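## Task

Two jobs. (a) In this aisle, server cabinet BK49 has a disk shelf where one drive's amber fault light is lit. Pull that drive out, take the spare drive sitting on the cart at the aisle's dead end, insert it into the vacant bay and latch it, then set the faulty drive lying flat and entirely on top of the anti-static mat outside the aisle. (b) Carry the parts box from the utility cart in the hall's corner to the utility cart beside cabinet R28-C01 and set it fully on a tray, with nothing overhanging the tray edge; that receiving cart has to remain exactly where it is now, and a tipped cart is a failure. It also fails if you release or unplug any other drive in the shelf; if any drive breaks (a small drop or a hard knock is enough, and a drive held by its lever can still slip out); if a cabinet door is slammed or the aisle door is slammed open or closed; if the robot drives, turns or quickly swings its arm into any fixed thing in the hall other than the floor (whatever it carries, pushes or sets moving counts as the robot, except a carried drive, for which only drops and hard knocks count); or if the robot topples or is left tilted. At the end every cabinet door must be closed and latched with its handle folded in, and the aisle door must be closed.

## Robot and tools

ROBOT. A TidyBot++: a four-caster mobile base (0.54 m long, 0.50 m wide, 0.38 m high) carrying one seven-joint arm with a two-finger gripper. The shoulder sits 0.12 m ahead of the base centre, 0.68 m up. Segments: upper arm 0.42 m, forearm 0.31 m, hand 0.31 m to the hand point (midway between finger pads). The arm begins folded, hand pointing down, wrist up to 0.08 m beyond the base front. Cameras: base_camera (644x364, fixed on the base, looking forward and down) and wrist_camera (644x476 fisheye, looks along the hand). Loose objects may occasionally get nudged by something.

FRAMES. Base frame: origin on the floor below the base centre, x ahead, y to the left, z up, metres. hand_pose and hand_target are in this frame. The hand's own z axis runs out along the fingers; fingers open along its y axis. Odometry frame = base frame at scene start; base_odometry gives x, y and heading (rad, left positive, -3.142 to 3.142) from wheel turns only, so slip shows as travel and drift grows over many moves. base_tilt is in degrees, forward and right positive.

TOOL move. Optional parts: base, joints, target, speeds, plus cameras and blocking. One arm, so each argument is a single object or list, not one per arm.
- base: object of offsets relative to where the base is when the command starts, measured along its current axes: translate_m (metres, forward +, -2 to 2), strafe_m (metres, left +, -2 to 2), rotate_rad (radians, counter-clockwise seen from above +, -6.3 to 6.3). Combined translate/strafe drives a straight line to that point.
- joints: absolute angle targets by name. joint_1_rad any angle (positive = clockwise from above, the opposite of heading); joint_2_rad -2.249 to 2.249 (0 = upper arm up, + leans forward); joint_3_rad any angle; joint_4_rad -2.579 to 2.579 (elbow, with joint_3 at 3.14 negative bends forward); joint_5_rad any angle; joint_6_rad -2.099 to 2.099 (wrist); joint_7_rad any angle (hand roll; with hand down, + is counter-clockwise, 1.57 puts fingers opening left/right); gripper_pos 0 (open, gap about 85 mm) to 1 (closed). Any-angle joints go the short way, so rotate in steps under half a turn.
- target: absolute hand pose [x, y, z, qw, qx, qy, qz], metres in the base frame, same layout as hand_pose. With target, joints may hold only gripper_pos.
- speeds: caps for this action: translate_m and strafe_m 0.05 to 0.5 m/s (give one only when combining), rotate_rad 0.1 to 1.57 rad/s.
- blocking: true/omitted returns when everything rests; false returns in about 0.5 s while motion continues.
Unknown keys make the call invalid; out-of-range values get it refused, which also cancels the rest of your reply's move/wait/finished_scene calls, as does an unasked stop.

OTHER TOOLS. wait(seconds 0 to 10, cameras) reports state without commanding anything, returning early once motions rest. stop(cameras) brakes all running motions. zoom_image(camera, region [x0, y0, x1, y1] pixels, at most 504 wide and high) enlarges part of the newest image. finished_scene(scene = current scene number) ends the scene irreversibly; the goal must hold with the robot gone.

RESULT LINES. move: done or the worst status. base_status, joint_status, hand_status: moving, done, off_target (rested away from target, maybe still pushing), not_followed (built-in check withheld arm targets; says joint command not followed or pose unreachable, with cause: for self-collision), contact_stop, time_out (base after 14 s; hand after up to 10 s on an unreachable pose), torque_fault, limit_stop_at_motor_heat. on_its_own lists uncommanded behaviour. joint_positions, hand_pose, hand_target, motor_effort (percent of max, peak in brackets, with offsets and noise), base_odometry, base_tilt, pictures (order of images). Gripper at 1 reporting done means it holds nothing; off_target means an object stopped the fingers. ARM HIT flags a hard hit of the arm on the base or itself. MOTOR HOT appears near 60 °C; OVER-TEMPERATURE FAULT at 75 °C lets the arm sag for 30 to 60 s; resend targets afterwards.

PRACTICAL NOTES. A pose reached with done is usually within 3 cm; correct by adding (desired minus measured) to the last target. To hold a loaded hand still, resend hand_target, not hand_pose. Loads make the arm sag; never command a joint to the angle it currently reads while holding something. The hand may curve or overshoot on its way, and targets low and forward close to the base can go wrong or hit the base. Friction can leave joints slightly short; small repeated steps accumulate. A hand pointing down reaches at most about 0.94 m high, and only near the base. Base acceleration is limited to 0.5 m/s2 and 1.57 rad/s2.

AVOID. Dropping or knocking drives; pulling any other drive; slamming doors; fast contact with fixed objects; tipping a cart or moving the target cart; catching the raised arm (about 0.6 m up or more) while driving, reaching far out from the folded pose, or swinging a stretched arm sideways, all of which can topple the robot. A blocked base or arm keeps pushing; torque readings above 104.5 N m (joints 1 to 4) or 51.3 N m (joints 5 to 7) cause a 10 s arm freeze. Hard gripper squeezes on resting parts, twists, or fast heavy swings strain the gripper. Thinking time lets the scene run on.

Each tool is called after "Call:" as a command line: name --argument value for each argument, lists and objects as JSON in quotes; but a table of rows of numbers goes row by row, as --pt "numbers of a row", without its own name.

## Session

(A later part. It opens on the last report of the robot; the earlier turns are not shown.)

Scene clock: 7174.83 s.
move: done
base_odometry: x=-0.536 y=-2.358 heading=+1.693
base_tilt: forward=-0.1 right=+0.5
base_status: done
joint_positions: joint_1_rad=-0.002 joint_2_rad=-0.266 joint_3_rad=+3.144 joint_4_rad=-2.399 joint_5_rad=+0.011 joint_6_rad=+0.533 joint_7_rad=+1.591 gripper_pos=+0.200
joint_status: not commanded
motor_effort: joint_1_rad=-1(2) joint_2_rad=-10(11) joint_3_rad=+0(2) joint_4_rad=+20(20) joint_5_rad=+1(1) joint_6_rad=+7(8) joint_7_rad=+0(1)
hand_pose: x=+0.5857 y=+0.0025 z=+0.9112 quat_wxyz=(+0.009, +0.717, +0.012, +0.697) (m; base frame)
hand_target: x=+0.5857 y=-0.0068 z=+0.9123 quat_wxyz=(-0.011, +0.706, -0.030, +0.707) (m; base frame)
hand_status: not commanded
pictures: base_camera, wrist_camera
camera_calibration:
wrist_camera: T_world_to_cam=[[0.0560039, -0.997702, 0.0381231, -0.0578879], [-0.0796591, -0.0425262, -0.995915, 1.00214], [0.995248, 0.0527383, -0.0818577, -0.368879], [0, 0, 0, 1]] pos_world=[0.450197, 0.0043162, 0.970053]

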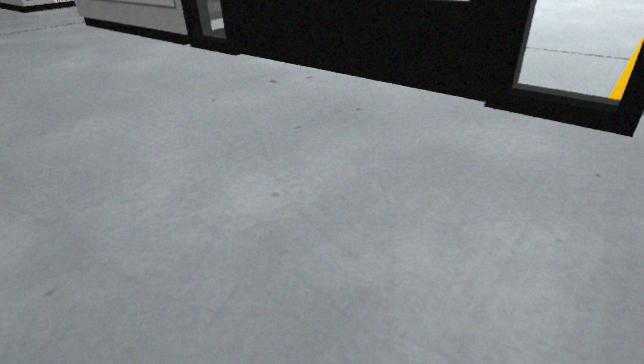

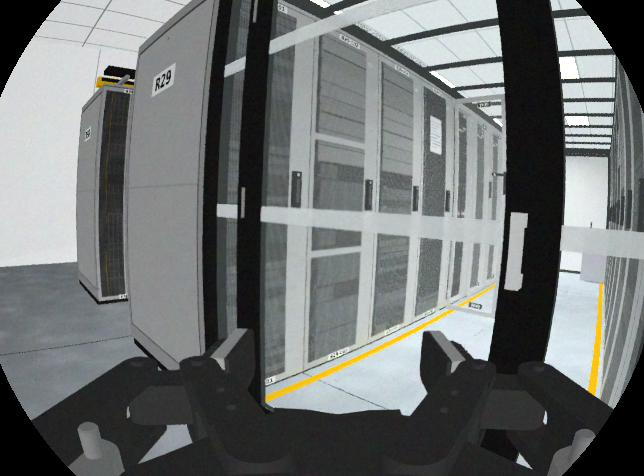

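Call:
move --base '{"translate_m": 0.33, "strafe_m": -0.30}' --speeds '{"translate_m": 0.15}'

Scene clock: 7183.33 s.
move: done
base_odometry: x=-0.278 y=-1.993 heading=+1.694
base_tilt: forward=-0.1 right=+0.5
base_status: done
joint_positions: joint_1_rad=-0.002 joint_2_rad=-0.261 joint_3_rad=+3.144 joint_4_rad=-2.400 joint_5_rad=+0.011 joint_6_rad=+0.534 joint_7_rad=+1.591 gripper_pos=+0.200
joint_status: not commanded
motor_effort: joint_1_rad=+0(1) joint_2_rad=-10(12) joint_3_rad=+0(2) joint_4_rad=+20(21) joint_5_rad=+1(1) joint_6_rad=+7(8) joint_7_rad=+0(1)
hand_pose: x=+0.5865 y=+0.0025 z=+0.9089 quat_wxyz=(+0.008, +0.719, +0.012, +0.695) (m; base frame)
hand_target: x=+0.5857 y=-0.0068 z=+0.9123 quat_wxyz=(-0.011, +0.706, -0.030, +0.707) (m; base frame)
hand_status: not commanded
pictures: base_camera, wrist_camera
camera_calibration:
wrist_camera: T_world_to_cam=[[0.0561752, -0.997702, 0.0378741, -0.0577205], [-0.0840646, -0.0425258, -0.995552, 1.00217], [0.994876, 0.0527415, -0.0862603, -0.365668], [0, 0, 0, 1]] pos_world=[0.451284, 0.0043162, 0.968359]

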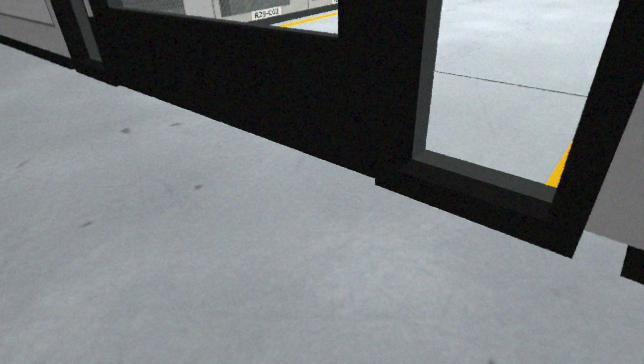

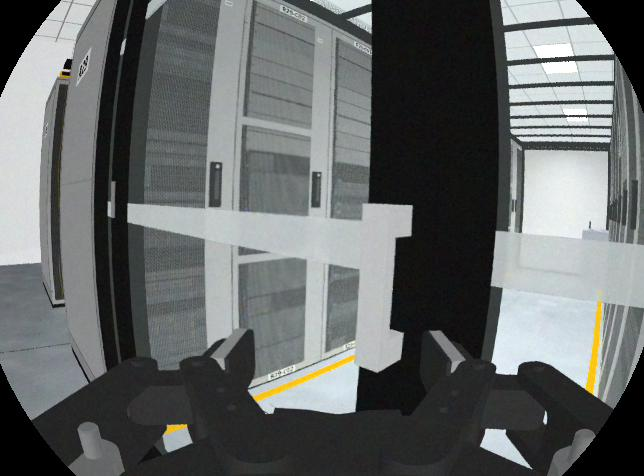

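Call:
zoom_image --camera "wrist_camera" --region '[320, 180, 480, 400]'

Scaled by 2.291.

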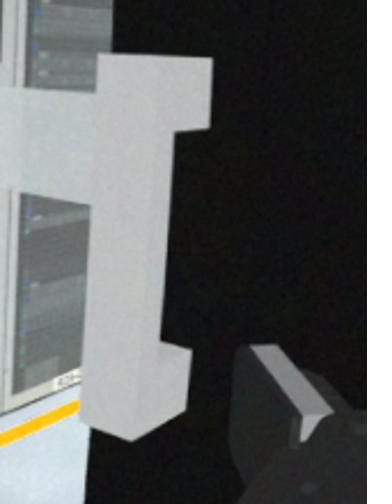

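Call:
move --base '{"translate_m": 0.09, "strafe_m": -0.033}' --joints '{"gripper_pos": 0.4}' --speeds '{"translate_m": 0.08}'

Scene clock: 7222.07 s.
move: done
base_odometry: x=-0.256 y=-1.900 heading=+1.694
base_tilt: forward=-0.1 right=+0.5
base_status: done
joint_positions: joint_1_rad=-0.002 joint_2_rad=-0.259 joint_3_rad=+3.144 joint_4_rad=-2.400 joint_5_rad=+0.011 joint_6_rad=+0.535 joint_7_rad=+1.591 gripper_pos=+0.400
joint_status: all done
motor_effort: joint_1_rad=-1(1) joint_2_rad=-10(12) joint_3_rad=+1(2) joint_4_rad=+20(20) joint_5_rad=+1(1) joint_6_rad=+7(8) joint_7_rad=+0(1)
hand_pose: x=+0.5870 y=+0.0025 z=+0.9076 quat_wxyz=(+0.008, +0.720, +0.012, +0.694) (m; base frame)
hand_target: x=+0.5857 y=-0.0068 z=+0.9123 quat_wxyz=(-0.011, +0.706, -0.030, +0.707) (m; base frame)
hand_status: not commanded
pictures: base_camera, wrist_camera
camera_calibration:
wrist_camera: T_world_to_cam=[[0.0562701, -0.997702, 0.0377332, -0.0576225], [-0.086565, -0.042526, -0.995338, 1.00215], [0.994656, 0.0527414, -0.088759, -0.363828], [0, 0, 0, 1]] pos_world=[0.451877, 0.0043162, 0.967362]

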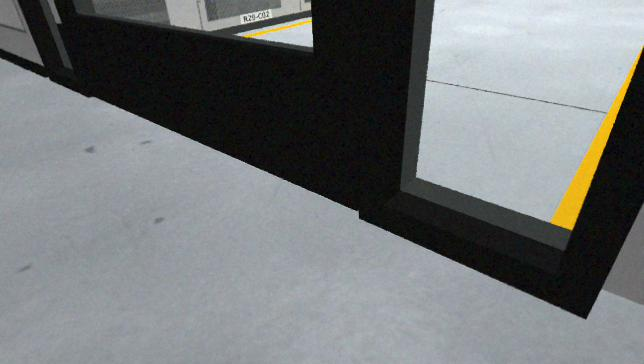

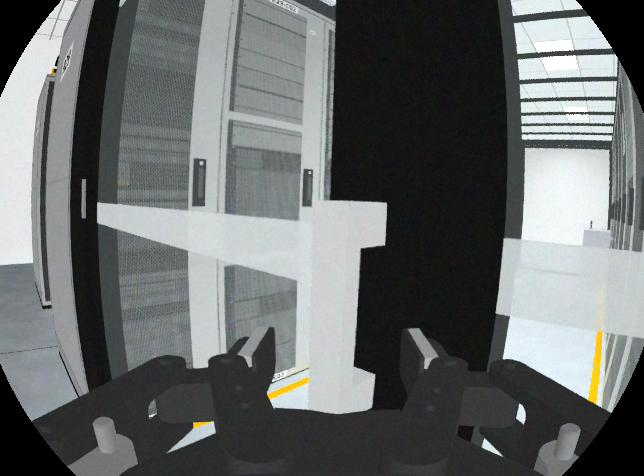

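Call:
move --base '{"translate_m": 0.035}' --speeds '{"translate_m": 0.05}' --cameras '["wrist_camera"]'

Scene clock: 7230.87 s.
move: done
base_odometry: x=-0.260 y=-1.865 heading=+1.693
base_tilt: forward=+0.0 right=+0.6
base_status: done
joint_positions: joint_1_rad=-0.002 joint_2_rad=-0.258 joint_3_rad=+3.144 joint_4_rad=-2.400 joint_5_rad=+0.011 joint_6_rad=+0.535 joint_7_rad=+1.591 gripper_pos=+0.400
joint_status: not commanded
motor_effort: joint_1_rad=+0(1) joint_2_rad=-10(13) joint_3_rad=+1(1) joint_4_rad=+20(21) joint_5_rad=+1(1) joint_6_rad=+7(8) joint_7_rad=+0(1)
hand_pose: x=+0.5871 y=+0.0025 z=+0.9072 quat_wxyz=(+0.008, +0.720, +0.012, +0.694) (m; base frame)
hand_target: x=+0.5857 y=-0.0068 z=+0.9123 quat_wxyz=(-0.011, +0.706, -0.030, +0.707) (m; base frame)
hand_status: not commanded
pictures: wrist_camera
camera_calibration:
wrist_camera: T_world_to_cam=[[0.0562929, -0.997703, 0.0376894, -0.0575904], [-0.0872608, -0.0425213, -0.995278, 1.00213], [0.994594, 0.0527382, -0.089454, -0.363351], [0, 0, 0, 1]] pos_world=[0.452075, 0.00431621, 0.967062]

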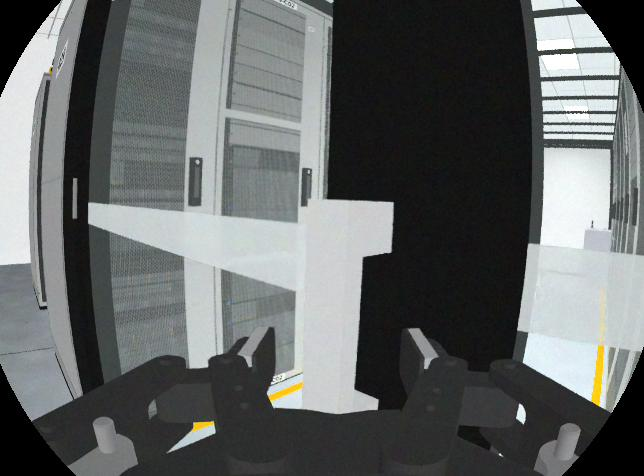

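Call:
move --base '{"translate_m": 0.025}' --speeds '{"translate_m": 0.05}' --cameras '["wrist_camera"]'

Scene clock: 7238.73 s.
move: done
base_odometry: x=-0.263 y=-1.840 heading=+1.693
base_tilt: forward=-0.1 right=+0.5
base_status: done
joint_positions: joint_1_rad=-0.002 joint_2_rad=-0.257 joint_3_rad=+3.144 joint_4_rad=-2.400 joint_5_rad=+0.011 joint_6_rad=+0.535 joint_7_rad=+1.591 gripper_pos=+0.400
joint_status: not commanded
motor_effort: joint_1_rad=-1(1) joint_2_rad=-10(13) joint_3_rad=+1(1) joint_4_rad=+20(20) joint_5_rad=+1(1) joint_6_rad=+8(8) joint_7_rad=+0(0)
hand_pose: x=+0.5873 y=+0.0025 z=+0.9067 quat_wxyz=(+0.008, +0.720, +0.012, +0.694) (m; base frame)
hand_target: x=+0.5857 y=-0.0068 z=+0.9123 quat_wxyz=(-0.011, +0.706, -0.030, +0.707) (m; base frame)
hand_status: not commanded
pictures: wrist_camera
camera_calibration:
wrist_camera: T_world_to_cam=[[0.0563355, -0.997702, 0.0376333, -0.0575571], [-0.0883613, -0.0425275, -0.99518, 1.00216], [0.994494, 0.0527387, -0.0905541, -0.362574], [0, 0, 0, 1]] pos_world=[0.452372, 0.00431619, 0.966664]

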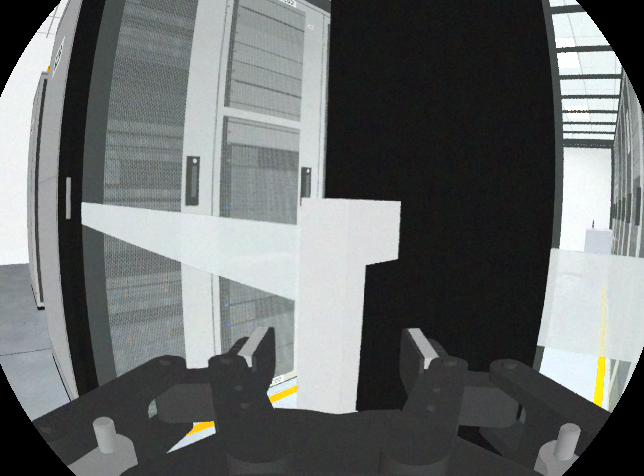

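Call:
move --base '{"translate_m": 0.018}' --speeds '{"translate_m": 0.05}' --cameras '["wrist_camera"]'

Scene clock: 7247.03 s.
move: done
base_odometry: x=-0.265 y=-1.822 heading=+1.693
base_tilt: forward=-0.1 right=+0.5
base_status: done
joint_positions: joint_1_rad=-0.002 joint_2_rad=-0.257 joint_3_rad=+3.144 joint_4_rad=-2.402 joint_5_rad=+0.011 joint_6_rad=+0.536 joint_7_rad=+1.591 gripper_pos=+0.400
joint_status: not commanded
motor_effort: joint_1_rad=+1(2) joint_2_rad=-10(11) joint_3_rad=+1(3) joint_4_rad=+20(22) joint_5_rad=+0(1) joint_6_rad=+7(8) joint_7_rad=+0(1)
hand_pose: x=+0.5872 y=+0.0027 z=+0.9063 quat_wxyz=(+0.008, +0.720, +0.012, +0.694) (m; base frame)
hand_target: x=+0.5857 y=-0.0068 z=+0.9123 quat_wxyz=(-0.011, +0.706, -0.030, +0.707) (m; base frame)
hand_status: not commanded
pictures: wrist_camera
camera_calibration:
wrist_camera: T_world_to_cam=[[0.0568528, -0.997671, 0.0376845, -0.0576193], [-0.0885407, -0.0426352, -0.99516, 1.00191], [0.994449, 0.053241, -0.0907584, -0.362196], [0, 0, 0, 1]] pos_world=[0.452171, 0.00451539, 0.966364]

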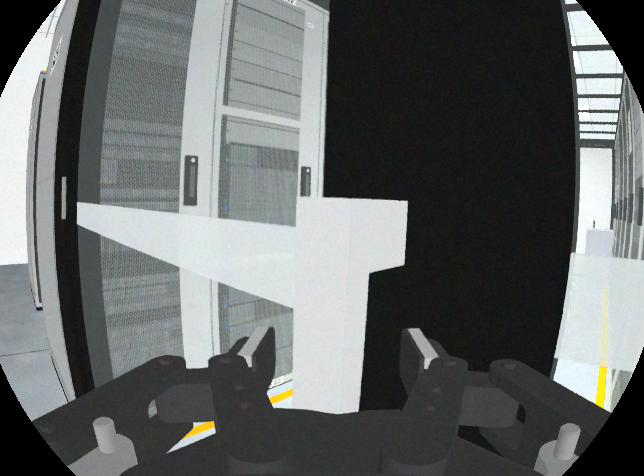

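Call:
move --joints '{"gripper_pos": 0.55}' --cameras '[]'

Call:
move --base '{"translate_m": -0.0587, "strafe_m": 0.0918, "rotate_rad": -0.05}' --speeds '{"translate_m": 0.06, "rotate_rad": 0.1}' --cameras '["wrist_camera"]'

Scene clock: 7328.73 s.
move: done
base_odometry: x=-0.265 y=-1.822 heading=+1.693
base_tilt: forward=-0.1 right=+0.5
base_status: not commanded
joint_positions: joint_1_rad=-0.002 joint_2_rad=-0.257 joint_3_rad=+3.144 joint_4_rad=-2.402 joint_5_rad=+0.011 joint_6_rad=+0.536 joint_7_rad=+1.591 gripper_pos=+0.550
joint_status: all done
motor_effort: joint_1_rad=-1(1) joint_2_rad=-10(11) joint_3_rad=+0(1) joint_4_rad=+19(20) joint_5_rad=+1(1) joint_6_rad=+8(8) joint_7_rad=+0(0)
hand_pose: x=+0.5872 y=+0.0027 z=+0.9063 quat_wxyz=(+0.008, +0.720, +0.012, +0.694) (m; base frame)
hand_target: x=+0.5857 y=-0.0068 z=+0.9123 quat_wxyz=(-0.011, +0.706, -0.030, +0.707) (m; base frame)
hand_status: not commanded
pictures: none
No camera images: "cameras" was empty.

Scene clock: 7331.03 s.
move: done
base_odometry: x=-0.350 y=-1.891 heading=+1.643
base_tilt: forward=-0.1 right=+0.5
base_status: done
joint_positions: joint_1_rad=-0.002 joint_2_rad=-0.257 joint_3_rad=+3.142 joint_4_rad=-2.402 joint_5_rad=+0.011 joint_6_rad=+0.536 joint_7_rad=+1.591 gripper_pos=+0.550
joint_status: not commanded
motor_effort: joint_1_rad=+0(3) joint_2_rad=-10(12) joint_3_rad=+1(4) joint_4_rad=+19(20) joint_5_rad=+1(1) joint_6_rad=+7(8) joint_7_rad=+0(1)
hand_pose: x=+0.5872 y=+0.0036 z=+0.9062 quat_wxyz=(+0.008, +0.720, +0.013, +0.694) (m; base frame)
hand_target: x=+0.5857 y=-0.0068 z=+0.9123 quat_wxyz=(-0.011, +0.706, -0.030, +0.707) (m; base frame)
hand_status: not commanded
pictures: wrist_camera
camera_calibration:
wrist_camera: T_world_to_cam=[[0.0584545, -0.99758, 0.0376437, -0.0576042], [-0.0884752, -0.0427367, -0.995161, 1.00182], [0.994362, 0.0548411, -0.0907593, -0.36221], [0, 0, 0, 1]] pos_world=[0.452171, 0.00521353, 0.966264]

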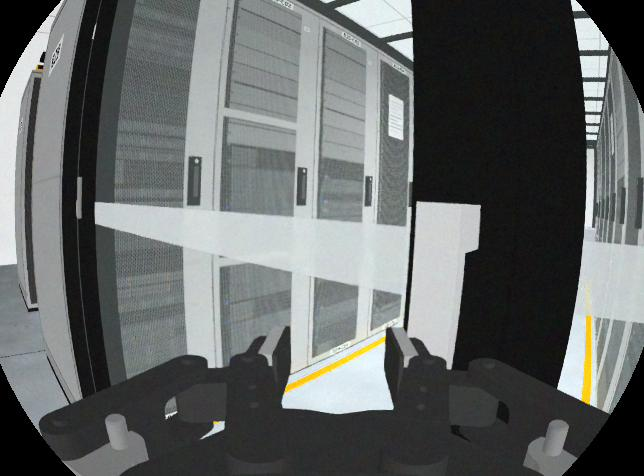

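Call:
move --base '{"translate_m": -0.12}' --speeds '{"translate_m": 0.1}' --cameras '["wrist_camera"]'

Call:
move --base '{"rotate_rad": -0.649}' --speeds '{"rotate_rad": 0.3}' --cameras '[]'

Call:
move --joints '{"joint_1_rad": -1.08, "gripper_pos": 0.4}'

Scene clock: 7436.47 s.
move: done
base_odometry: x=-0.341 y=-2.011 heading=+1.643
base_tilt: forward=-0.1 right=+0.5
base_status: done
joint_positions: joint_1_rad=-0.002 joint_2_rad=-0.256 joint_3_rad=+3.142 joint_4_rad=-2.402 joint_5_rad=+0.011 joint_6_rad=+0.537 joint_7_rad=+1.591 gripper_pos=+0.550
joint_status: not commanded
motor_effort: joint_1_rad=+0(1) joint_2_rad=-10(13) joint_3_rad=+0(1) joint_4_rad=+20(21) joint_5_rad=+1(1) joint_6_rad=+8(8) joint_7_rad=+0(1)
hand_pose: x=+0.5873 y=+0.0036 z=+0.9058 quat_wxyz=(+0.008, +0.721, +0.013, +0.693) (m; base frame)
hand_target: x=+0.5857 y=-0.0068 z=+0.9123 quat_wxyz=(-0.011, +0.706, -0.030, +0.707) (m; base frame)
hand_status: not commanded
pictures: wrist_camera
camera_calibration:
wrist_camera: T_world_to_cam=[[0.0584845, -0.99758, 0.037598, -0.057574], [-0.0893689, -0.0427432, -0.995081, 1.00186], [0.99428, 0.0548367, -0.0916525, -0.361533], [0, 0, 0, 1]] pos_world=[0.452368, 0.00521352, 0.965965]

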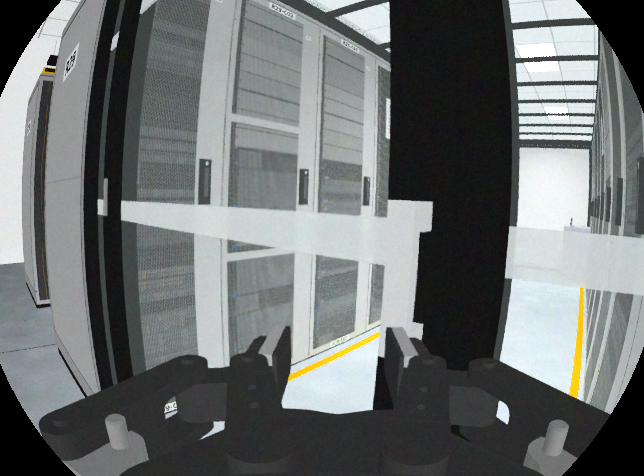

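Scene clock: 7439.13 s.
move: done
base_odometry: x=-0.341 y=-2.011 heading=+0.995
base_tilt: forward=-0.1 right=+0.5
base_status: done
joint_positions: joint_1_rad=-0.002 joint_2_rad=-0.256 joint_3_rad=+3.142 joint_4_rad=-2.402 joint_5_rad=+0.011 joint_6_rad=+0.537 joint_7_rad=+1.591 gripper_pos=+0.550
joint_status: not commanded
motor_effort: joint_1_rad=-1(2) joint_2_rad=-10(11) joint_3_rad=+0(2) joint_4_rad=+20(20) joint_5_rad=+1(1) joint_6_rad=+7(8) joint_7_rad=+0(1)
hand_pose: x=+0.5873 y=+0.0036 z=+0.9058 quat_wxyz=(+0.008, +0.721, +0.013, +0.693) (m; base frame)
hand_target: x=+0.5857 y=-0.0068 z=+0.9123 quat_wxyz=(-0.011, +0.706, -0.030, +0.707) (m; base frame)
hand_status: not commanded
pictures: none
No camera images: "cameras" was empty.

Scene clock: 7441.50 s.
move: done
base_odometry: x=-0.341 y=-2.011 heading=+0.995
base_tilt: forward=-0.1 right=+0.5
base_status: not commanded
joint_positions: joint_1_rad=-1.066 joint_2_rad=-0.256 joint_3_rad=+3.142 joint_4_rad=-2.402 joint_5_rad=+0.011 joint_6_rad=+0.537 joint_7_rad=+1.591 gripper_pos=+0.400
joint_status: all done
motor_effort: joint_1_rad=-1(2) joint_2_rad=-10(11) joint_3_rad=+0(1) joint_4_rad=+20(20) joint_5_rad=+1(1) joint_6_rad=+7(8) joint_7_rad=+0(0)
hand_pose: x=+0.3432 y=+0.4112 z=+0.9058 quat_wxyz=(-0.345, +0.614, +0.377, +0.601) (m; base frame)
hand_target: x=+0.3449 y=+0.4084 z=+0.9123 quat_wxyz=(-0.373, +0.621, +0.338, +0.601) (m; base frame)
hand_status: not commanded
pictures: base_camera, wrist_camera
camera_calibration:
wrist_camera: T_world_to_cam=[[0.900599, -0.433014, 0.0376713, -0.157865], [-0.00593715, -0.0989178, -0.995078, 0.99193], [0.434609, 0.895943, -0.0916562, -0.2949], [0, 0, 0, 1]] pos_world=[0.276228, 0.293975, 0.965965]

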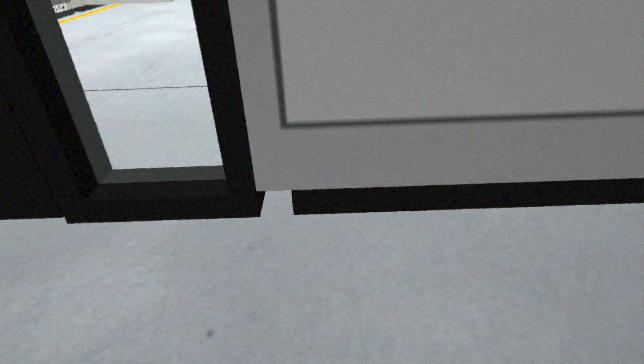

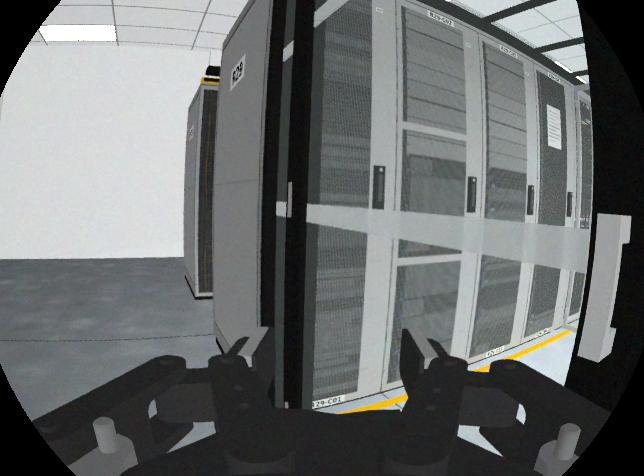

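Call:
move --base '{"translate_m": 0.24, "strafe_m": -0.085}' --speeds '{"translate_m": 0.12}' --cameras '["wrist_camera"]'

Scene clock: 7469.17 s.
move: done
base_odometry: x=-0.139 y=-1.856 heading=+0.994
base_tilt: forward=-0.1 right=+0.5
base_status: done
joint_positions: joint_1_rad=-1.070 joint_2_rad=-0.256 joint_3_rad=+3.142 joint_4_rad=-2.402 joint_5_rad=+0.011 joint_6_rad=+0.537 joint_7_rad=+1.591 gripper_pos=+0.400
joint_status: not commanded
motor_effort: joint_1_rad=-1(2) joint_2_rad=-11(11) joint_3_rad=+1(3) joint_4_rad=+20(20) joint_5_rad=+1(1) joint_6_rad=+8(8) joint_7_rad=+0(1)
hand_pose: x=+0.3416 y=+0.4121 z=+0.9058 quat_wxyz=(-0.346, +0.614, +0.378, +0.601) (m; base frame)
hand_target: x=+0.3449 y=+0.4084 z=+0.9123 quat_wxyz=(-0.373, +0.621, +0.338, +0.601) (m; base frame)
hand_status: not commanded
pictures: wrist_camera
camera_calibration:
wrist_camera: T_world_to_cam=[[0.902226, -0.429619, 0.0376228, -0.158019], [-0.00560909, -0.0989208, -0.99508, 0.991895], [0.431227, 0.897575, -0.0916587, -0.294506], [0, 0, 0, 1]] pos_world=[0.275132, 0.294572, 0.965965]

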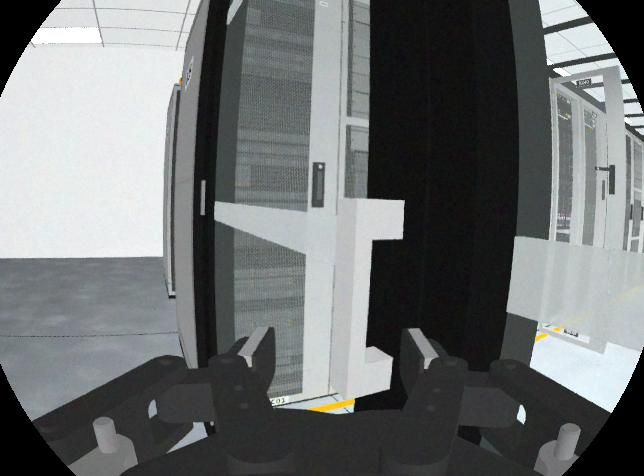

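Call:
move --base '{"translate_m": 0.045, "strafe_m": 0.058}' --joints '{"gripper_pos": 0.55}' --speeds '{"translate_m": 0.06}' --cameras '["wrist_camera"]'

Scene clock: 7487.20 s.
move: done
base_odometry: x=-0.163 y=-1.786 heading=+0.994
base_tilt: forward=-0.1 right=+0.5
base_status: done
joint_positions: joint_1_rad=-1.070 joint_2_rad=-0.255 joint_3_rad=+3.142 joint_4_rad=-2.402 joint_5_rad=+0.011 joint_6_rad=+0.537 joint_7_rad=+1.591 gripper_pos=+0.550
joint_status: all done
motor_effort: joint_1_rad=+0(1) joint_2_rad=-10(13) joint_3_rad=+1(1) joint_4_rad=+20(20) joint_5_rad=+1(1) joint_6_rad=+8(8) joint_7_rad=+0(1)
hand_pose: x=+0.3417 y=+0.4122 z=+0.9054 quat_wxyz=(-0.346, +0.614, +0.378, +0.600) (m; base frame)
hand_target: x=+0.3449 y=+0.4084 z=+0.9123 quat_wxyz=(-0.373, +0.621, +0.338, +0.601) (m; base frame)
hand_status: not commanded
pictures: wrist_camera
camera_calibration:
wrist_camera: T_world_to_cam=[[0.902235, -0.429604, 0.0375656, -0.157964], [-0.0059167, -0.0994333, -0.995027, 0.991802], [0.431203, 0.897526, -0.0922541, -0.294158], [0, 0, 0, 1]] pos_world=[0.275231, 0.29477, 0.965666]

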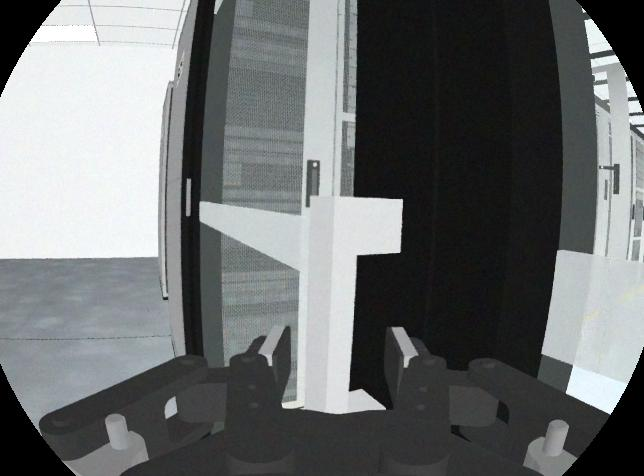

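Call:
move --base '{"translate_m": 0.015, "strafe_m": 0.03}' --speeds '{"translate_m": 0.05}' --cameras '["wrist_camera"]'

Call:
move --base '{"translate_m": 0.011, "strafe_m": 0.022}' --speeds '{"translate_m": 0.05}' --cameras '["wrist_camera"]'

Scene clock: 7498.83 s.
move: done
base_odometry: x=-0.180 y=-1.757 heading=+0.994
base_tilt: forward=-0.1 right=+0.5
base_status: done
joint_positions: joint_1_rad=-1.070 joint_2_rad=-0.255 joint_3_rad=+3.142 joint_4_rad=-2.402 joint_5_rad=+0.011 joint_6_rad=+0.537 joint_7_rad=+1.591 gripper_pos=+0.550
joint_status: not commanded
motor_effort: joint_1_rad=+0(1) joint_2_rad=-10(13) joint_3_rad=+0(1) joint_4_rad=+20(21) joint_5_rad=+1(1) joint_6_rad=+7(8) joint_7_rad=+0(1)
hand_pose: x=+0.3417 y=+0.4123 z=+0.9052 quat_wxyz=(-0.346, +0.614, +0.378, +0.600) (m; base frame)
hand_target: x=+0.3449 y=+0.4084 z=+0.9123 quat_wxyz=(-0.373, +0.621, +0.338, +0.601) (m; base frame)
hand_status: not commanded
pictures: wrist_camera
camera_calibration:
wrist_camera: T_world_to_cam=[[0.902281, -0.42951, 0.0375512, -0.15803], [-0.00609274, -0.0997891, -0.99499, 0.991732], [0.431106, 0.897532, -0.0926546, -0.293896], [0, 0, 0, 1]] pos_world=[0.27533, 0.294869, 0.965466]

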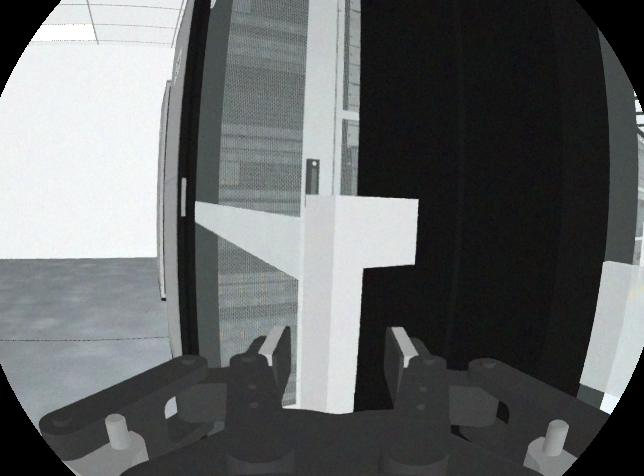

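Scene clock: 7499.80 s.
move: done
base_odometry: x=-0.192 y=-1.736 heading=+0.994
base_tilt: forward=-0.1 right=+0.5
base_status: done
joint_positions: joint_1_rad=-1.086 joint_2_rad=-0.254 joint_3_rad=+3.138 joint_4_rad=-2.405 joint_5_rad=+0.011 joint_6_rad=+0.537 joint_7_rad=+1.591 gripper_pos=+0.550
joint_status: not commanded
motor_effort: joint_1_rad=+1(3) joint_2_rad=-10(12) joint_3_rad=+2(5) joint_4_rad=+20(22) joint_5_rad=+0(1) joint_6_rad=+7(8) joint_7_rad=+0(1)
hand_pose: x=+0.3328 y=+0.4163 z=+0.9032 quat_wxyz=(-0.351, +0.611, +0.385, +0.596) (m; base frame)
hand_target: x=+0.3449 y=+0.4084 z=+0.9123 quat_wxyz=(-0.373, +0.621, +0.338, +0.601) (m; base frame)
hand_status: not commanded
pictures: wrist_camera
camera_calibration:
wrist_camera: T_world_to_cam=[[0.910889, -0.410871, 0.0382797, -0.159457], [-0.00478869, -0.103284, -0.99464, 0.990843], [0.412623, 0.905824, -0.0960481, -0.288047], [0, 0, 0, 1]] pos_world=[0.268847, 0.297742, 0.96397]

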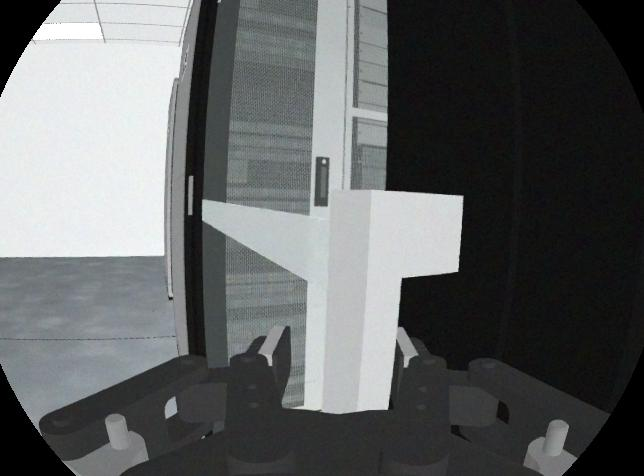

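Call:
move --base '{"translate_m": -0.014, "strafe_m": -0.027}' --speeds '{"translate_m": 0.05}' --joints '{"gripper_pos": 0.62}' --cameras '["wrist_camera"]'

Scene clock: 7518.90 s.
move: done
base_odometry: x=-0.177 y=-1.762 heading=+0.993
base_tilt: forward=+0.0 right=+0.5
base_status: done
joint_positions: joint_1_rad=-1.084 joint_2_rad=-0.254 joint_3_rad=+3.139 joint_4_rad=-2.405 joint_5_rad=+0.011 joint_6_rad=+0.537 joint_7_rad=+1.591 gripper_pos=+0.620
joint_status: all done
motor_effort: joint_1_rad=-1(2) joint_2_rad=-11(14) joint_3_rad=+0(1) joint_4_rad=+19(21) joint_5_rad=+1(1) joint_6_rad=+7(8) joint_7_rad=+0(0)
hand_pose: x=+0.3339 y=+0.4159 z=+0.9028 quat_wxyz=(-0.350, +0.612, +0.385, +0.596) (m; base frame)
hand_target: x=+0.3449 y=+0.4084 z=+0.9123 quat_wxyz=(-0.373, +0.621, +0.338, +0.601) (m; base frame)
hand_status: not commanded
pictures: wrist_camera
camera_calibration:
wrist_camera: T_world_to_cam=[[0.909885, -0.413106, 0.0381122, -0.159114], [-0.0055279, -0.103932, -0.994569, 0.990863], [0.414824, 0.904733, -0.0968498, -0.28781], [0, 0, 0, 1]] pos_world=[0.269644, 0.297642, 0.963671]

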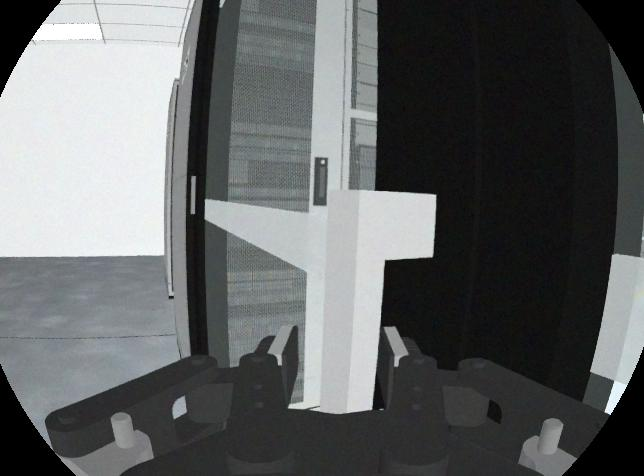

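Call:
move --base '{"translate_m": 0.0072, "strafe_m": -0.0034}' --speeds '{"translate_m": 0.05}' --cameras '[]'

Call:
move --base '{"translate_m": 0.006, "strafe_m": 0.012}' --speeds '{"translate_m": 0.05}' --cameras '["wrist_camera"]'

Scene clock: 7529.10 s.
move: done
base_odometry: x=-0.170 y=-1.758 heading=+0.994
base_tilt: forward=+0.0 right=+0.5
base_status: done
joint_positions: joint_1_rad=-1.084 joint_2_rad=-0.254 joint_3_rad=+3.139 joint_4_rad=-2.405 joint_5_rad=+0.011 joint_6_rad=+0.537 joint_7_rad=+1.591 gripper_pos=+0.620
joint_status: not commanded
motor_effort: joint_1_rad=+0(2) joint_2_rad=-10(12) joint_3_rad=+0(3) joint_4_rad=+19(21) joint_5_rad=+1(1) joint_6_rad=+7(8) joint_7_rad=+0(1)
hand_pose: x=+0.3340 y=+0.4159 z=+0.9029 quat_wxyz=(-0.350, +0.612, +0.384, +0.596) (m; base frame)
hand_target: x=+0.3449 y=+0.4084 z=+0.9123 quat_wxyz=(-0.373, +0.621, +0.338, +0.601) (m; base frame)
hand_status: not commanded
pictures: none
No camera images: "cameras" was empty.

Scene clock: 7529.83 s.
move: done
base_odometry: x=-0.177 y=-1.746 heading=+0.993
base_tilt: forward=-0.1 right=+0.5
base_status: done
joint_positions: joint_1_rad=-1.084 joint_2_rad=-0.253 joint_3_rad=+3.139 joint_4_rad=-2.405 joint_5_rad=+0.011 joint_6_rad=+0.537 joint_7_rad=+1.591 gripper_pos=+0.620
joint_status: not commanded
motor_effort: joint_1_rad=+0(1) joint_2_rad=-10(13) joint_3_rad=+1(1) joint_4_rad=+20(21) joint_5_rad=+1(1) joint_6_rad=+7(8) joint_7_rad=+0(0)
hand_pose: x=+0.3341 y=+0.4161 z=+0.9025 quat_wxyz=(-0.350, +0.612, +0.385, +0.596) (m; base frame)
hand_target: x=+0.3449 y=+0.4084 z=+0.9123 quat_wxyz=(-0.373, +0.621, +0.338, +0.601) (m; base frame)
hand_status: not commanded
pictures: wrist_camera
camera_calibration:
wrist_camera: T_world_to_cam=[[0.909788, -0.413329, 0.0380185, -0.159114], [-0.00597272, -0.104621, -0.994494, 0.99094], [0.415031, 0.904551, -0.0976519, -0.287362], [0, 0, 0, 1]] pos_world=[0.269942, 0.297841, 0.963472]

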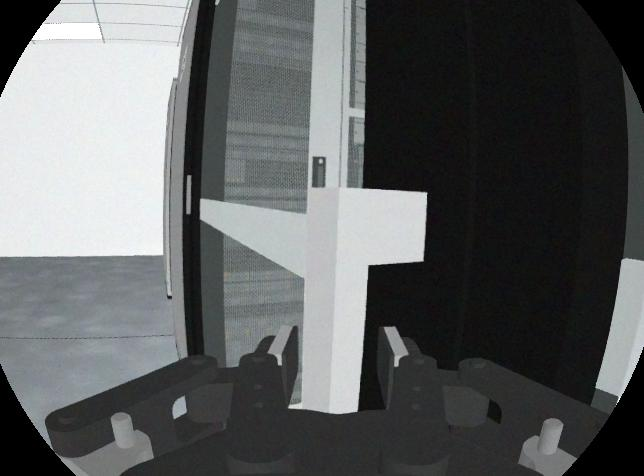

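Call:
move --base '{"translate_m": 0.0042, "strafe_m": 0.0085}' --speeds '{"translate_m": 0.05}' --cameras '["wrist_camera"]'

Call:
move --base '{"translate_m": 0.0032, "strafe_m": 0.0065}' --speeds '{"translate_m": 0.05}' --cameras '["wrist_camera"]'

Scene clock: 7538.23 s.
move: done
base_odometry: x=-0.182 y=-1.738 heading=+0.993
base_tilt: forward=-0.1 right=+0.5
base_status: done
joint_positions: joint_1_rad=-1.087 joint_2_rad=-0.252 joint_3_rad=+3.137 joint_4_rad=-2.407 joint_5_rad=+0.011 joint_6_rad=+0.537 joint_7_rad=+1.591 gripper_pos=+0.620
joint_status: not commanded
motor_effort: joint_1_rad=+1(4) joint_2_rad=-10(13) joint_3_rad=+1(5) joint_4_rad=+20(22) joint_5_rad=+0(2) joint_6_rad=+7(8) joint_7_rad=+0(0)
hand_pose: x=+0.3316 y=+0.4172 z=+0.9015 quat_wxyz=(-0.351, +0.611, +0.387, +0.594) (m; base frame)
hand_target: x=+0.3449 y=+0.4084 z=+0.9123 quat_wxyz=(-0.373, +0.621, +0.338, +0.601) (m; base frame)
hand_status: not commanded
pictures: wrist_camera
camera_calibration:
wrist_camera: T_world_to_cam=[[0.912142, -0.40806, 0.038512, -0.159712], [-0.00557894, -0.106313, -0.994317, 0.990447], [0.409836, 0.906744, -0.0992488, -0.285093], [0, 0, 0, 1]] pos_world=[0.268047, 0.298631, 0.962674]

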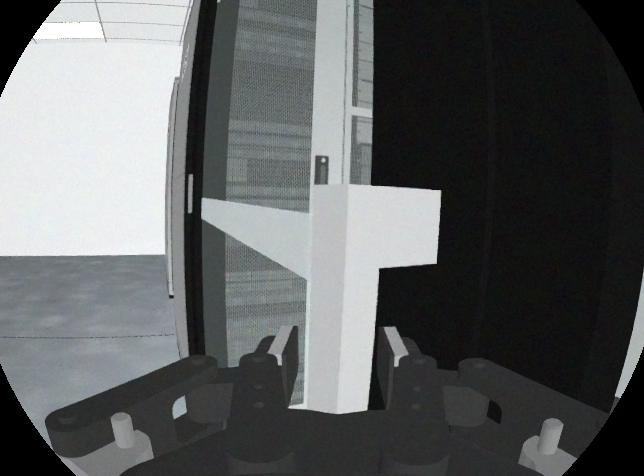

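Scene clock: 7538.87 s.
move: done
base_odometry: x=-0.185 y=-1.731 heading=+0.993
base_tilt: forward=-0.1 right=+0.5
base_status: done
joint_positions: joint_1_rad=-1.091 joint_2_rad=-0.253 joint_3_rad=+3.133 joint_4_rad=-2.410 joint_5_rad=+0.011 joint_6_rad=+0.538 joint_7_rad=+1.591 gripper_pos=+0.620
joint_status: not commanded
motor_effort: joint_1_rad=+2(5) joint_2_rad=-9(13) joint_3_rad=+3(6) joint_4_rad=+20(22) joint_5_rad=+0(2) joint_6_rad=+7(8) joint_7_rad=+0(0)
hand_pose: x=+0.3281 y=+0.4180 z=+0.9000 quat_wxyz=(-0.353, +0.610, +0.390, +0.593) (m; base frame)
hand_target: x=+0.3449 y=+0.4084 z=+0.9123 quat_wxyz=(-0.373, +0.621, +0.338, +0.601) (m; base frame)
hand_status: not commanded
pictures: wrist_camera
camera_calibration:
wrist_camera: T_world_to_cam=[[0.914954, -0.401651, 0.0391945, -0.160421], [-0.00522483, -0.108904, -0.994039, 0.989707], [0.403525, 0.909295, -0.101741, -0.281282], [0, 0, 0, 1]] pos_world=[0.265453, 0.299118, 0.961477]

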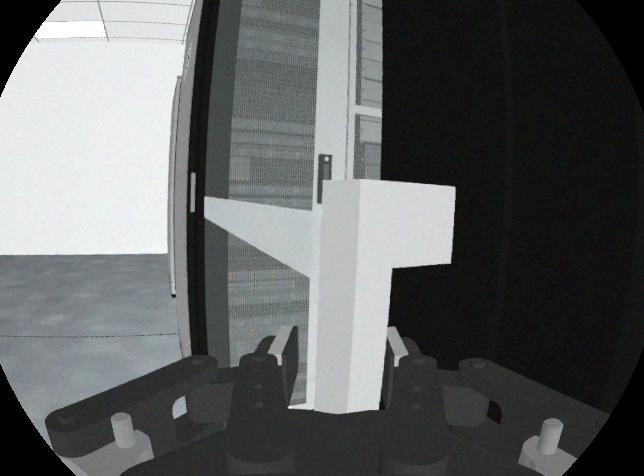

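Call:
move --base '{"translate_m": -0.027, "strafe_m": -0.058}' --speeds '{"translate_m": 0.06}' --cameras '["wrist_camera"]'

Call:
move --base '{"translate_m": -0.0895, "strafe_m": 0.08}' --speeds '{"translate_m": 0.08}' --joints '{"joint_1_rad": -0.855, "gripper_pos": 0.5}' --cameras '["wrist_camera"]'

Scene clock: 7597.77 s.
move: done
base_odometry: x=-0.151 y=-1.786 heading=+0.993
base_tilt: forward=-0.1 right=+0.5
base_status: done
joint_positions: joint_1_rad=-1.088 joint_2_rad=-0.252 joint_3_rad=+3.133 joint_4_rad=-2.410 joint_5_rad=+0.011 joint_6_rad=+0.538 joint_7_rad=+1.591 gripper_pos=+0.620
joint_status: not commanded
motor_effort: joint_1_rad=+0(2) joint_2_rad=-10(14) joint_3_rad=+0(3) joint_4_rad=+20(20) joint_5_rad=+1(1) joint_6_rad=+7(8) joint_7_rad=+0(0)
hand_pose: x=+0.3297 y=+0.4174 z=+0.8998 quat_wxyz=(-0.352, +0.611, +0.388, +0.593) (m; base frame)
hand_target: x=+0.3449 y=+0.4084 z=+0.9123 quat_wxyz=(-0.373, +0.621, +0.338, +0.601) (m; base frame)
hand_status: not commanded
pictures: wrist_camera
camera_calibration:
wrist_camera: T_world_to_cam=[[0.913488, -0.404979, 0.039126, -0.160179], [-0.00576584, -0.10904, -0.994021, 0.98975], [0.406824, 0.907801, -0.101942, -0.281744], [0, 0, 0, 1]] pos_world=[0.266649, 0.29882, 0.961377]

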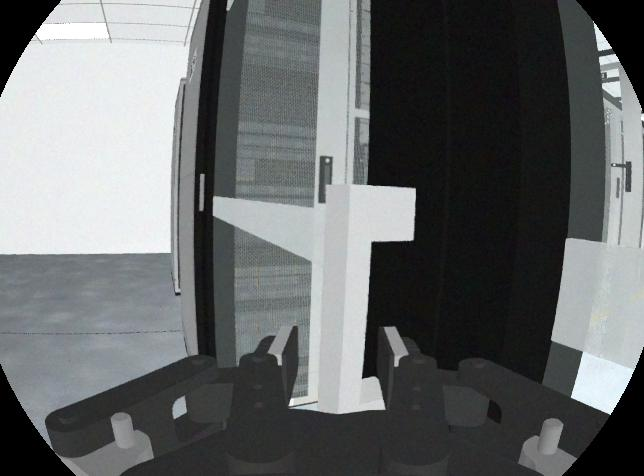

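Scene clock: 7599.80 s.
move: done
base_odometry: x=-0.267 y=-1.817 heading=+0.994
base_tilt: forward=-0.1 right=+0.5
base_status: done
joint_positions: joint_1_rad=-0.868 joint_2_rad=-0.252 joint_3_rad=+3.133 joint_4_rad=-2.411 joint_5_rad=+0.011 joint_6_rad=+0.538 joint_7_rad=+1.590 gripper_pos=+0.500
joint_status: all done
motor_effort: joint_1_rad=+0(10) joint_2_rad=-10(11) joint_3_rad=+1(11) joint_4_rad=+20(23) joint_5_rad=+1(5) joint_6_rad=+7(8) joint_7_rad=+0(0)
hand_pose: x=+0.4153 y=+0.3615 z=+0.8996 quat_wxyz=(-0.285, +0.650, +0.319, +0.628) (m; base frame)
hand_target: x=+0.4304 y=+0.3477 z=+0.9123 quat_wxyz=(-0.304, +0.655, +0.266, +0.639) (m; base frame)
hand_status: not commanded
pictures: wrist_camera
camera_calibration:
wrist_camera: T_world_to_cam=[[0.803611, -0.593864, 0.0391679, -0.147072], [-0.0294782, -0.105447, -0.993988, 0.992433], [0.594424, 0.797625, -0.102245, -0.303676], [0, 0, 0, 1]] pos_world=[0.327956, 0.259528, 0.961178]

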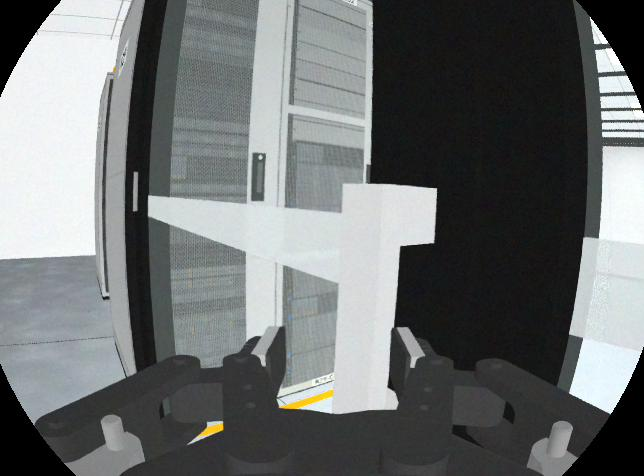

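Call:
move --base '{"translate_m": 0.0102, "strafe_m": -0.008}' --speeds '{"translate_m": 0.05}' --joints '{"gripper_pos": 0.55}' --cameras '[]'

Call:
move --base '{"translate_m": 0.0135, "strafe_m": 0.0175}' --speeds '{"translate_m": 0.05}' --cameras '["wrist_camera"]'

Scene clock: 7612.17 s.
move: done
base_odometry: x=-0.255 y=-1.813 heading=+0.994
base_tilt: forward=-0.2 right=+0.5
base_status: done
joint_positions: joint_1_rad=-0.866 joint_2_rad=-0.252 joint_3_rad=+3.133 joint_4_rad=-2.411 joint_5_rad=+0.011 joint_6_rad=+0.538 joint_7_rad=+1.590 gripper_pos=+0.550
joint_status: all done
motor_effort: joint_1_rad=-1(1) joint_2_rad=-11(11) joint_3_rad=+1(2) joint_4_rad=+20(20) joint_5_rad=+1(1) joint_6_rad=+7(8) joint_7_rad=+0(0)
hand_pose: x=+0.4160 y=+0.3610 z=+0.8996 quat_wxyz=(-0.284, +0.650, +0.319, +0.628) (m; base frame)
hand_target: x=+0.4304 y=+0.3477 z=+0.9123 quat_wxyz=(-0.304, +0.655, +0.266, +0.639) (m; base frame)
hand_status: not commanded
pictures: none
No camera images: "cameras" was empty.

Scene clock: 7613.10 s.
move: done
base_odometry: x=-0.262 y=-1.792 heading=+0.994
base_tilt: forward=-0.1 right=+0.5
base_status: done
joint_positions: joint_1_rad=-0.866 joint_2_rad=-0.252 joint_3_rad=+3.133 joint_4_rad=-2.411 joint_5_rad=+0.011 joint_6_rad=+0.538 joint_7_rad=+1.590 gripper_pos=+0.550
joint_status: not commanded
motor_effort: joint_1_rad=+0(1) joint_2_rad=-11(12) joint_3_rad=+0(1) joint_4_rad=+20(20) joint_5_rad=+1(1) joint_6_rad=+7(8) joint_7_rad=+0(0)
hand_pose: x=+0.4160 y=+0.3610 z=+0.8996 quat_wxyz=(-0.284, +0.650, +0.319, +0.628) (m; base frame)
hand_target: x=+0.4304 y=+0.3477 z=+0.9123 quat_wxyz=(-0.304, +0.655, +0.266, +0.639) (m; base frame)
hand_status: not commanded
pictures: wrist_camera
camera_calibration:
wrist_camera: T_world_to_cam=[[0.802499, -0.595369, 0.0391261, -0.146913], [-0.0297084, -0.105366, -0.99399, 0.992462], [0.595913, 0.796513, -0.102244, -0.303856], [0, 0, 0, 1]] pos_world=[0.328454, 0.25913, 0.961178]

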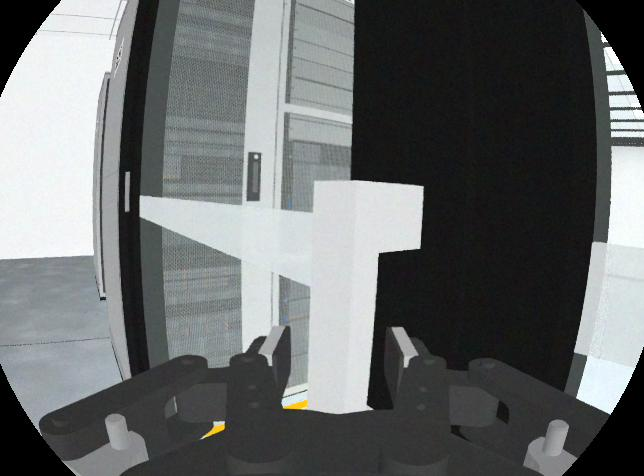

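Call:
move --base '{"translate_m": 0.0048, "strafe_m": 0.0064}' --speeds '{"translate_m": 0.05}' --cameras '["wrist_camera"]'

Call:
move --base '{"translate_m": 0.0048, "strafe_m": 0.0064}' --speeds '{"translate_m": 0.05}' --cameras '["wrist_camera"]'

Scene clock: 7622.07 s.
move: done
base_odometry: x=-0.265 y=-1.785 heading=+0.994
base_tilt: forward=-0.1 right=+0.5
base_status: done
joint_positions: joint_1_rad=-0.866 joint_2_rad=-0.251 joint_3_rad=+3.133 joint_4_rad=-2.411 joint_5_rad=+0.011 joint_6_rad=+0.538 joint_7_rad=+1.590 gripper_pos=+0.550
joint_status: not commanded
motor_effort: joint_1_rad=+0(1) joint_2_rad=-10(13) joint_3_rad=+1(1) joint_4_rad=+20(21) joint_5_rad=+1(1) joint_6_rad=+8(8) joint_7_rad=+0(0)
hand_pose: x=+0.4162 y=+0.3612 z=+0.8990 quat_wxyz=(-0.284, +0.651, +0.319, +0.628) (m; base frame)
hand_target: x=+0.4304 y=+0.3477 z=+0.9123 quat_wxyz=(-0.304, +0.655, +0.266, +0.639) (m; base frame)
hand_status: not commanded
pictures: wrist_camera
camera_calibration:
wrist_camera: T_world_to_cam=[[0.802541, -0.595316, 0.0390769, -0.146936], [-0.0305202, -0.106381, -0.993857, 0.99241], [0.595816, 0.796418, -0.103544, -0.303015], [0, 0, 0, 1]] pos_world=[0.328752, 0.259427, 0.960679]

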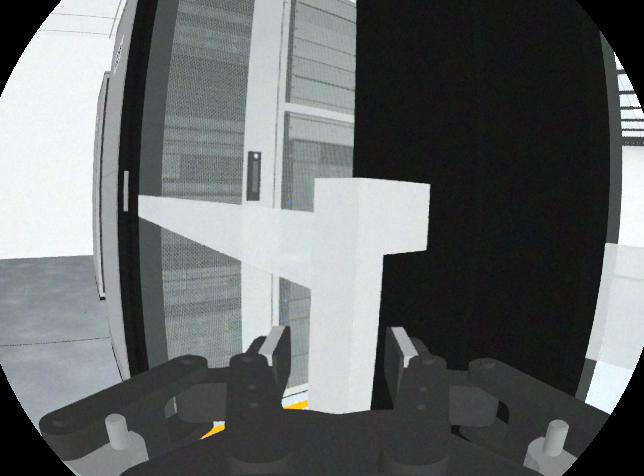

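Scene clock: 7622.70 s.
move: done
base_odometry: x=-0.268 y=-1.777 heading=+0.994
base_tilt: forward=-0.1 right=+0.4
base_status: done
joint_positions: joint_1_rad=-0.866 joint_2_rad=-0.250 joint_3_rad=+3.133 joint_4_rad=-2.411 joint_5_rad=+0.011 joint_6_rad=+0.538 joint_7_rad=+1.590 gripper_pos=+0.550
joint_status: not commanded
motor_effort: joint_1_rad=-1(1) joint_2_rad=-10(13) joint_3_rad=+1(1) joint_4_rad=+19(20) joint_5_rad=+1(1) joint_6_rad=+8(8) joint_7_rad=+0(0)
hand_pose: x=+0.4164 y=+0.3614 z=+0.8985 quat_wxyz=(-0.284, +0.651, +0.319, +0.628) (m; base frame)
hand_target: x=+0.4304 y=+0.3477 z=+0.9123 quat_wxyz=(-0.304, +0.655, +0.266, +0.639) (m; base frame)
hand_status: not commanded
pictures: wrist_camera
camera_calibration:
wrist_camera: T_world_to_cam=[[0.802522, -0.59535, 0.0389386, -0.146818], [-0.0311733, -0.107018, -0.993768, 0.992435], [0.595807, 0.796307, -0.104443, -0.302427], [0, 0, 0, 1]] pos_world=[0.32895, 0.259626, 0.96038]

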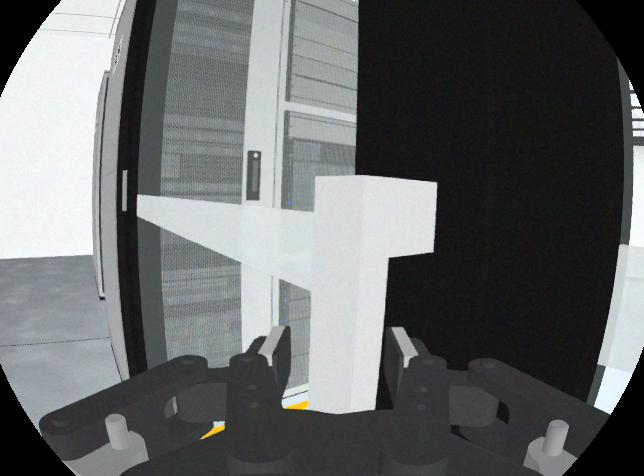

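Call:
move --joints '{"gripper_pos": 0.63}' --cameras '[]'

Call:
move --base '{"translate_m": -0.03, "strafe_m": 0.0}' --speeds '{"translate_m": 0.05}' --cameras '["wrist_camera"]'

Scene clock: 7645.23 s.
move: done
base_odometry: x=-0.268 y=-1.777 heading=+0.994
base_tilt: forward=-0.1 right=+0.6
base_status: not commanded
joint_positions: joint_1_rad=-0.866 joint_2_rad=-0.250 joint_3_rad=+3.133 joint_4_rad=-2.411 joint_5_rad=+0.011 joint_6_rad=+0.538 joint_7_rad=+1.590 gripper_pos=+0.630
joint_status: all done
motor_effort: joint_1_rad=+0(1) joint_2_rad=-10(11) joint_3_rad=+0(1) joint_4_rad=+19(20) joint_5_rad=+1(1) joint_6_rad=+7(8) joint_7_rad=+0(0)
hand_pose: x=+0.4164 y=+0.3614 z=+0.8985 quat_wxyz=(-0.284, +0.651, +0.319, +0.628) (m; base frame)
hand_target: x=+0.4304 y=+0.3477 z=+0.9123 quat_wxyz=(-0.304, +0.655, +0.266, +0.639) (m; base frame)
hand_status: not commanded
pictures: none
No camera images: "cameras" was empty.

Scene clock: 7646.30 s.
move: done
base_odometry: x=-0.285 y=-1.802 heading=+0.994
base_tilt: forward=-0.1 right=+0.5
base_status: done
joint_positions: joint_1_rad=-0.845 joint_2_rad=-0.250 joint_3_rad=+3.147 joint_4_rad=-2.411 joint_5_rad=+0.011 joint_6_rad=+0.539 joint_7_rad=+1.590 gripper_pos=+0.630
joint_status: not commanded
motor_effort: joint_1_rad=-3(5) joint_2_rad=-10(12) joint_3_rad=-2(4) joint_4_rad=+19(20) joint_5_rad=+2(3) joint_6_rad=+7(8) joint_7_rad=+0(1)
hand_pose: x=+0.4292 y=+0.3507 z=+0.8987 quat_wxyz=(-0.274, +0.657, +0.307, +0.632) (m; base frame)
hand_target: x=+0.4304 y=+0.3477 z=+0.9123 quat_wxyz=(-0.304, +0.655, +0.266, +0.639) (m; base frame)
hand_status: not commanded
pictures: wrist_camera
camera_calibration:
wrist_camera: T_world_to_cam=[[0.781858, -0.622446, 0.03548, -0.14196], [-0.037182, -0.103361, -0.993949, 0.993275], [0.622347, 0.775807, -0.103957, -0.306089], [0, 0, 0, 1]] pos_world=[0.338417, 0.251769, 0.960481]

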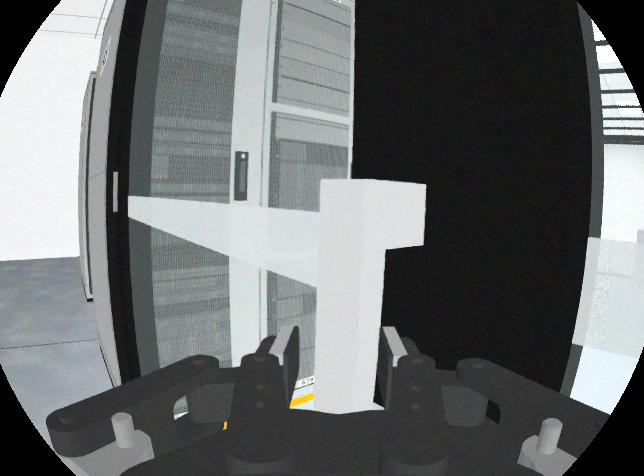

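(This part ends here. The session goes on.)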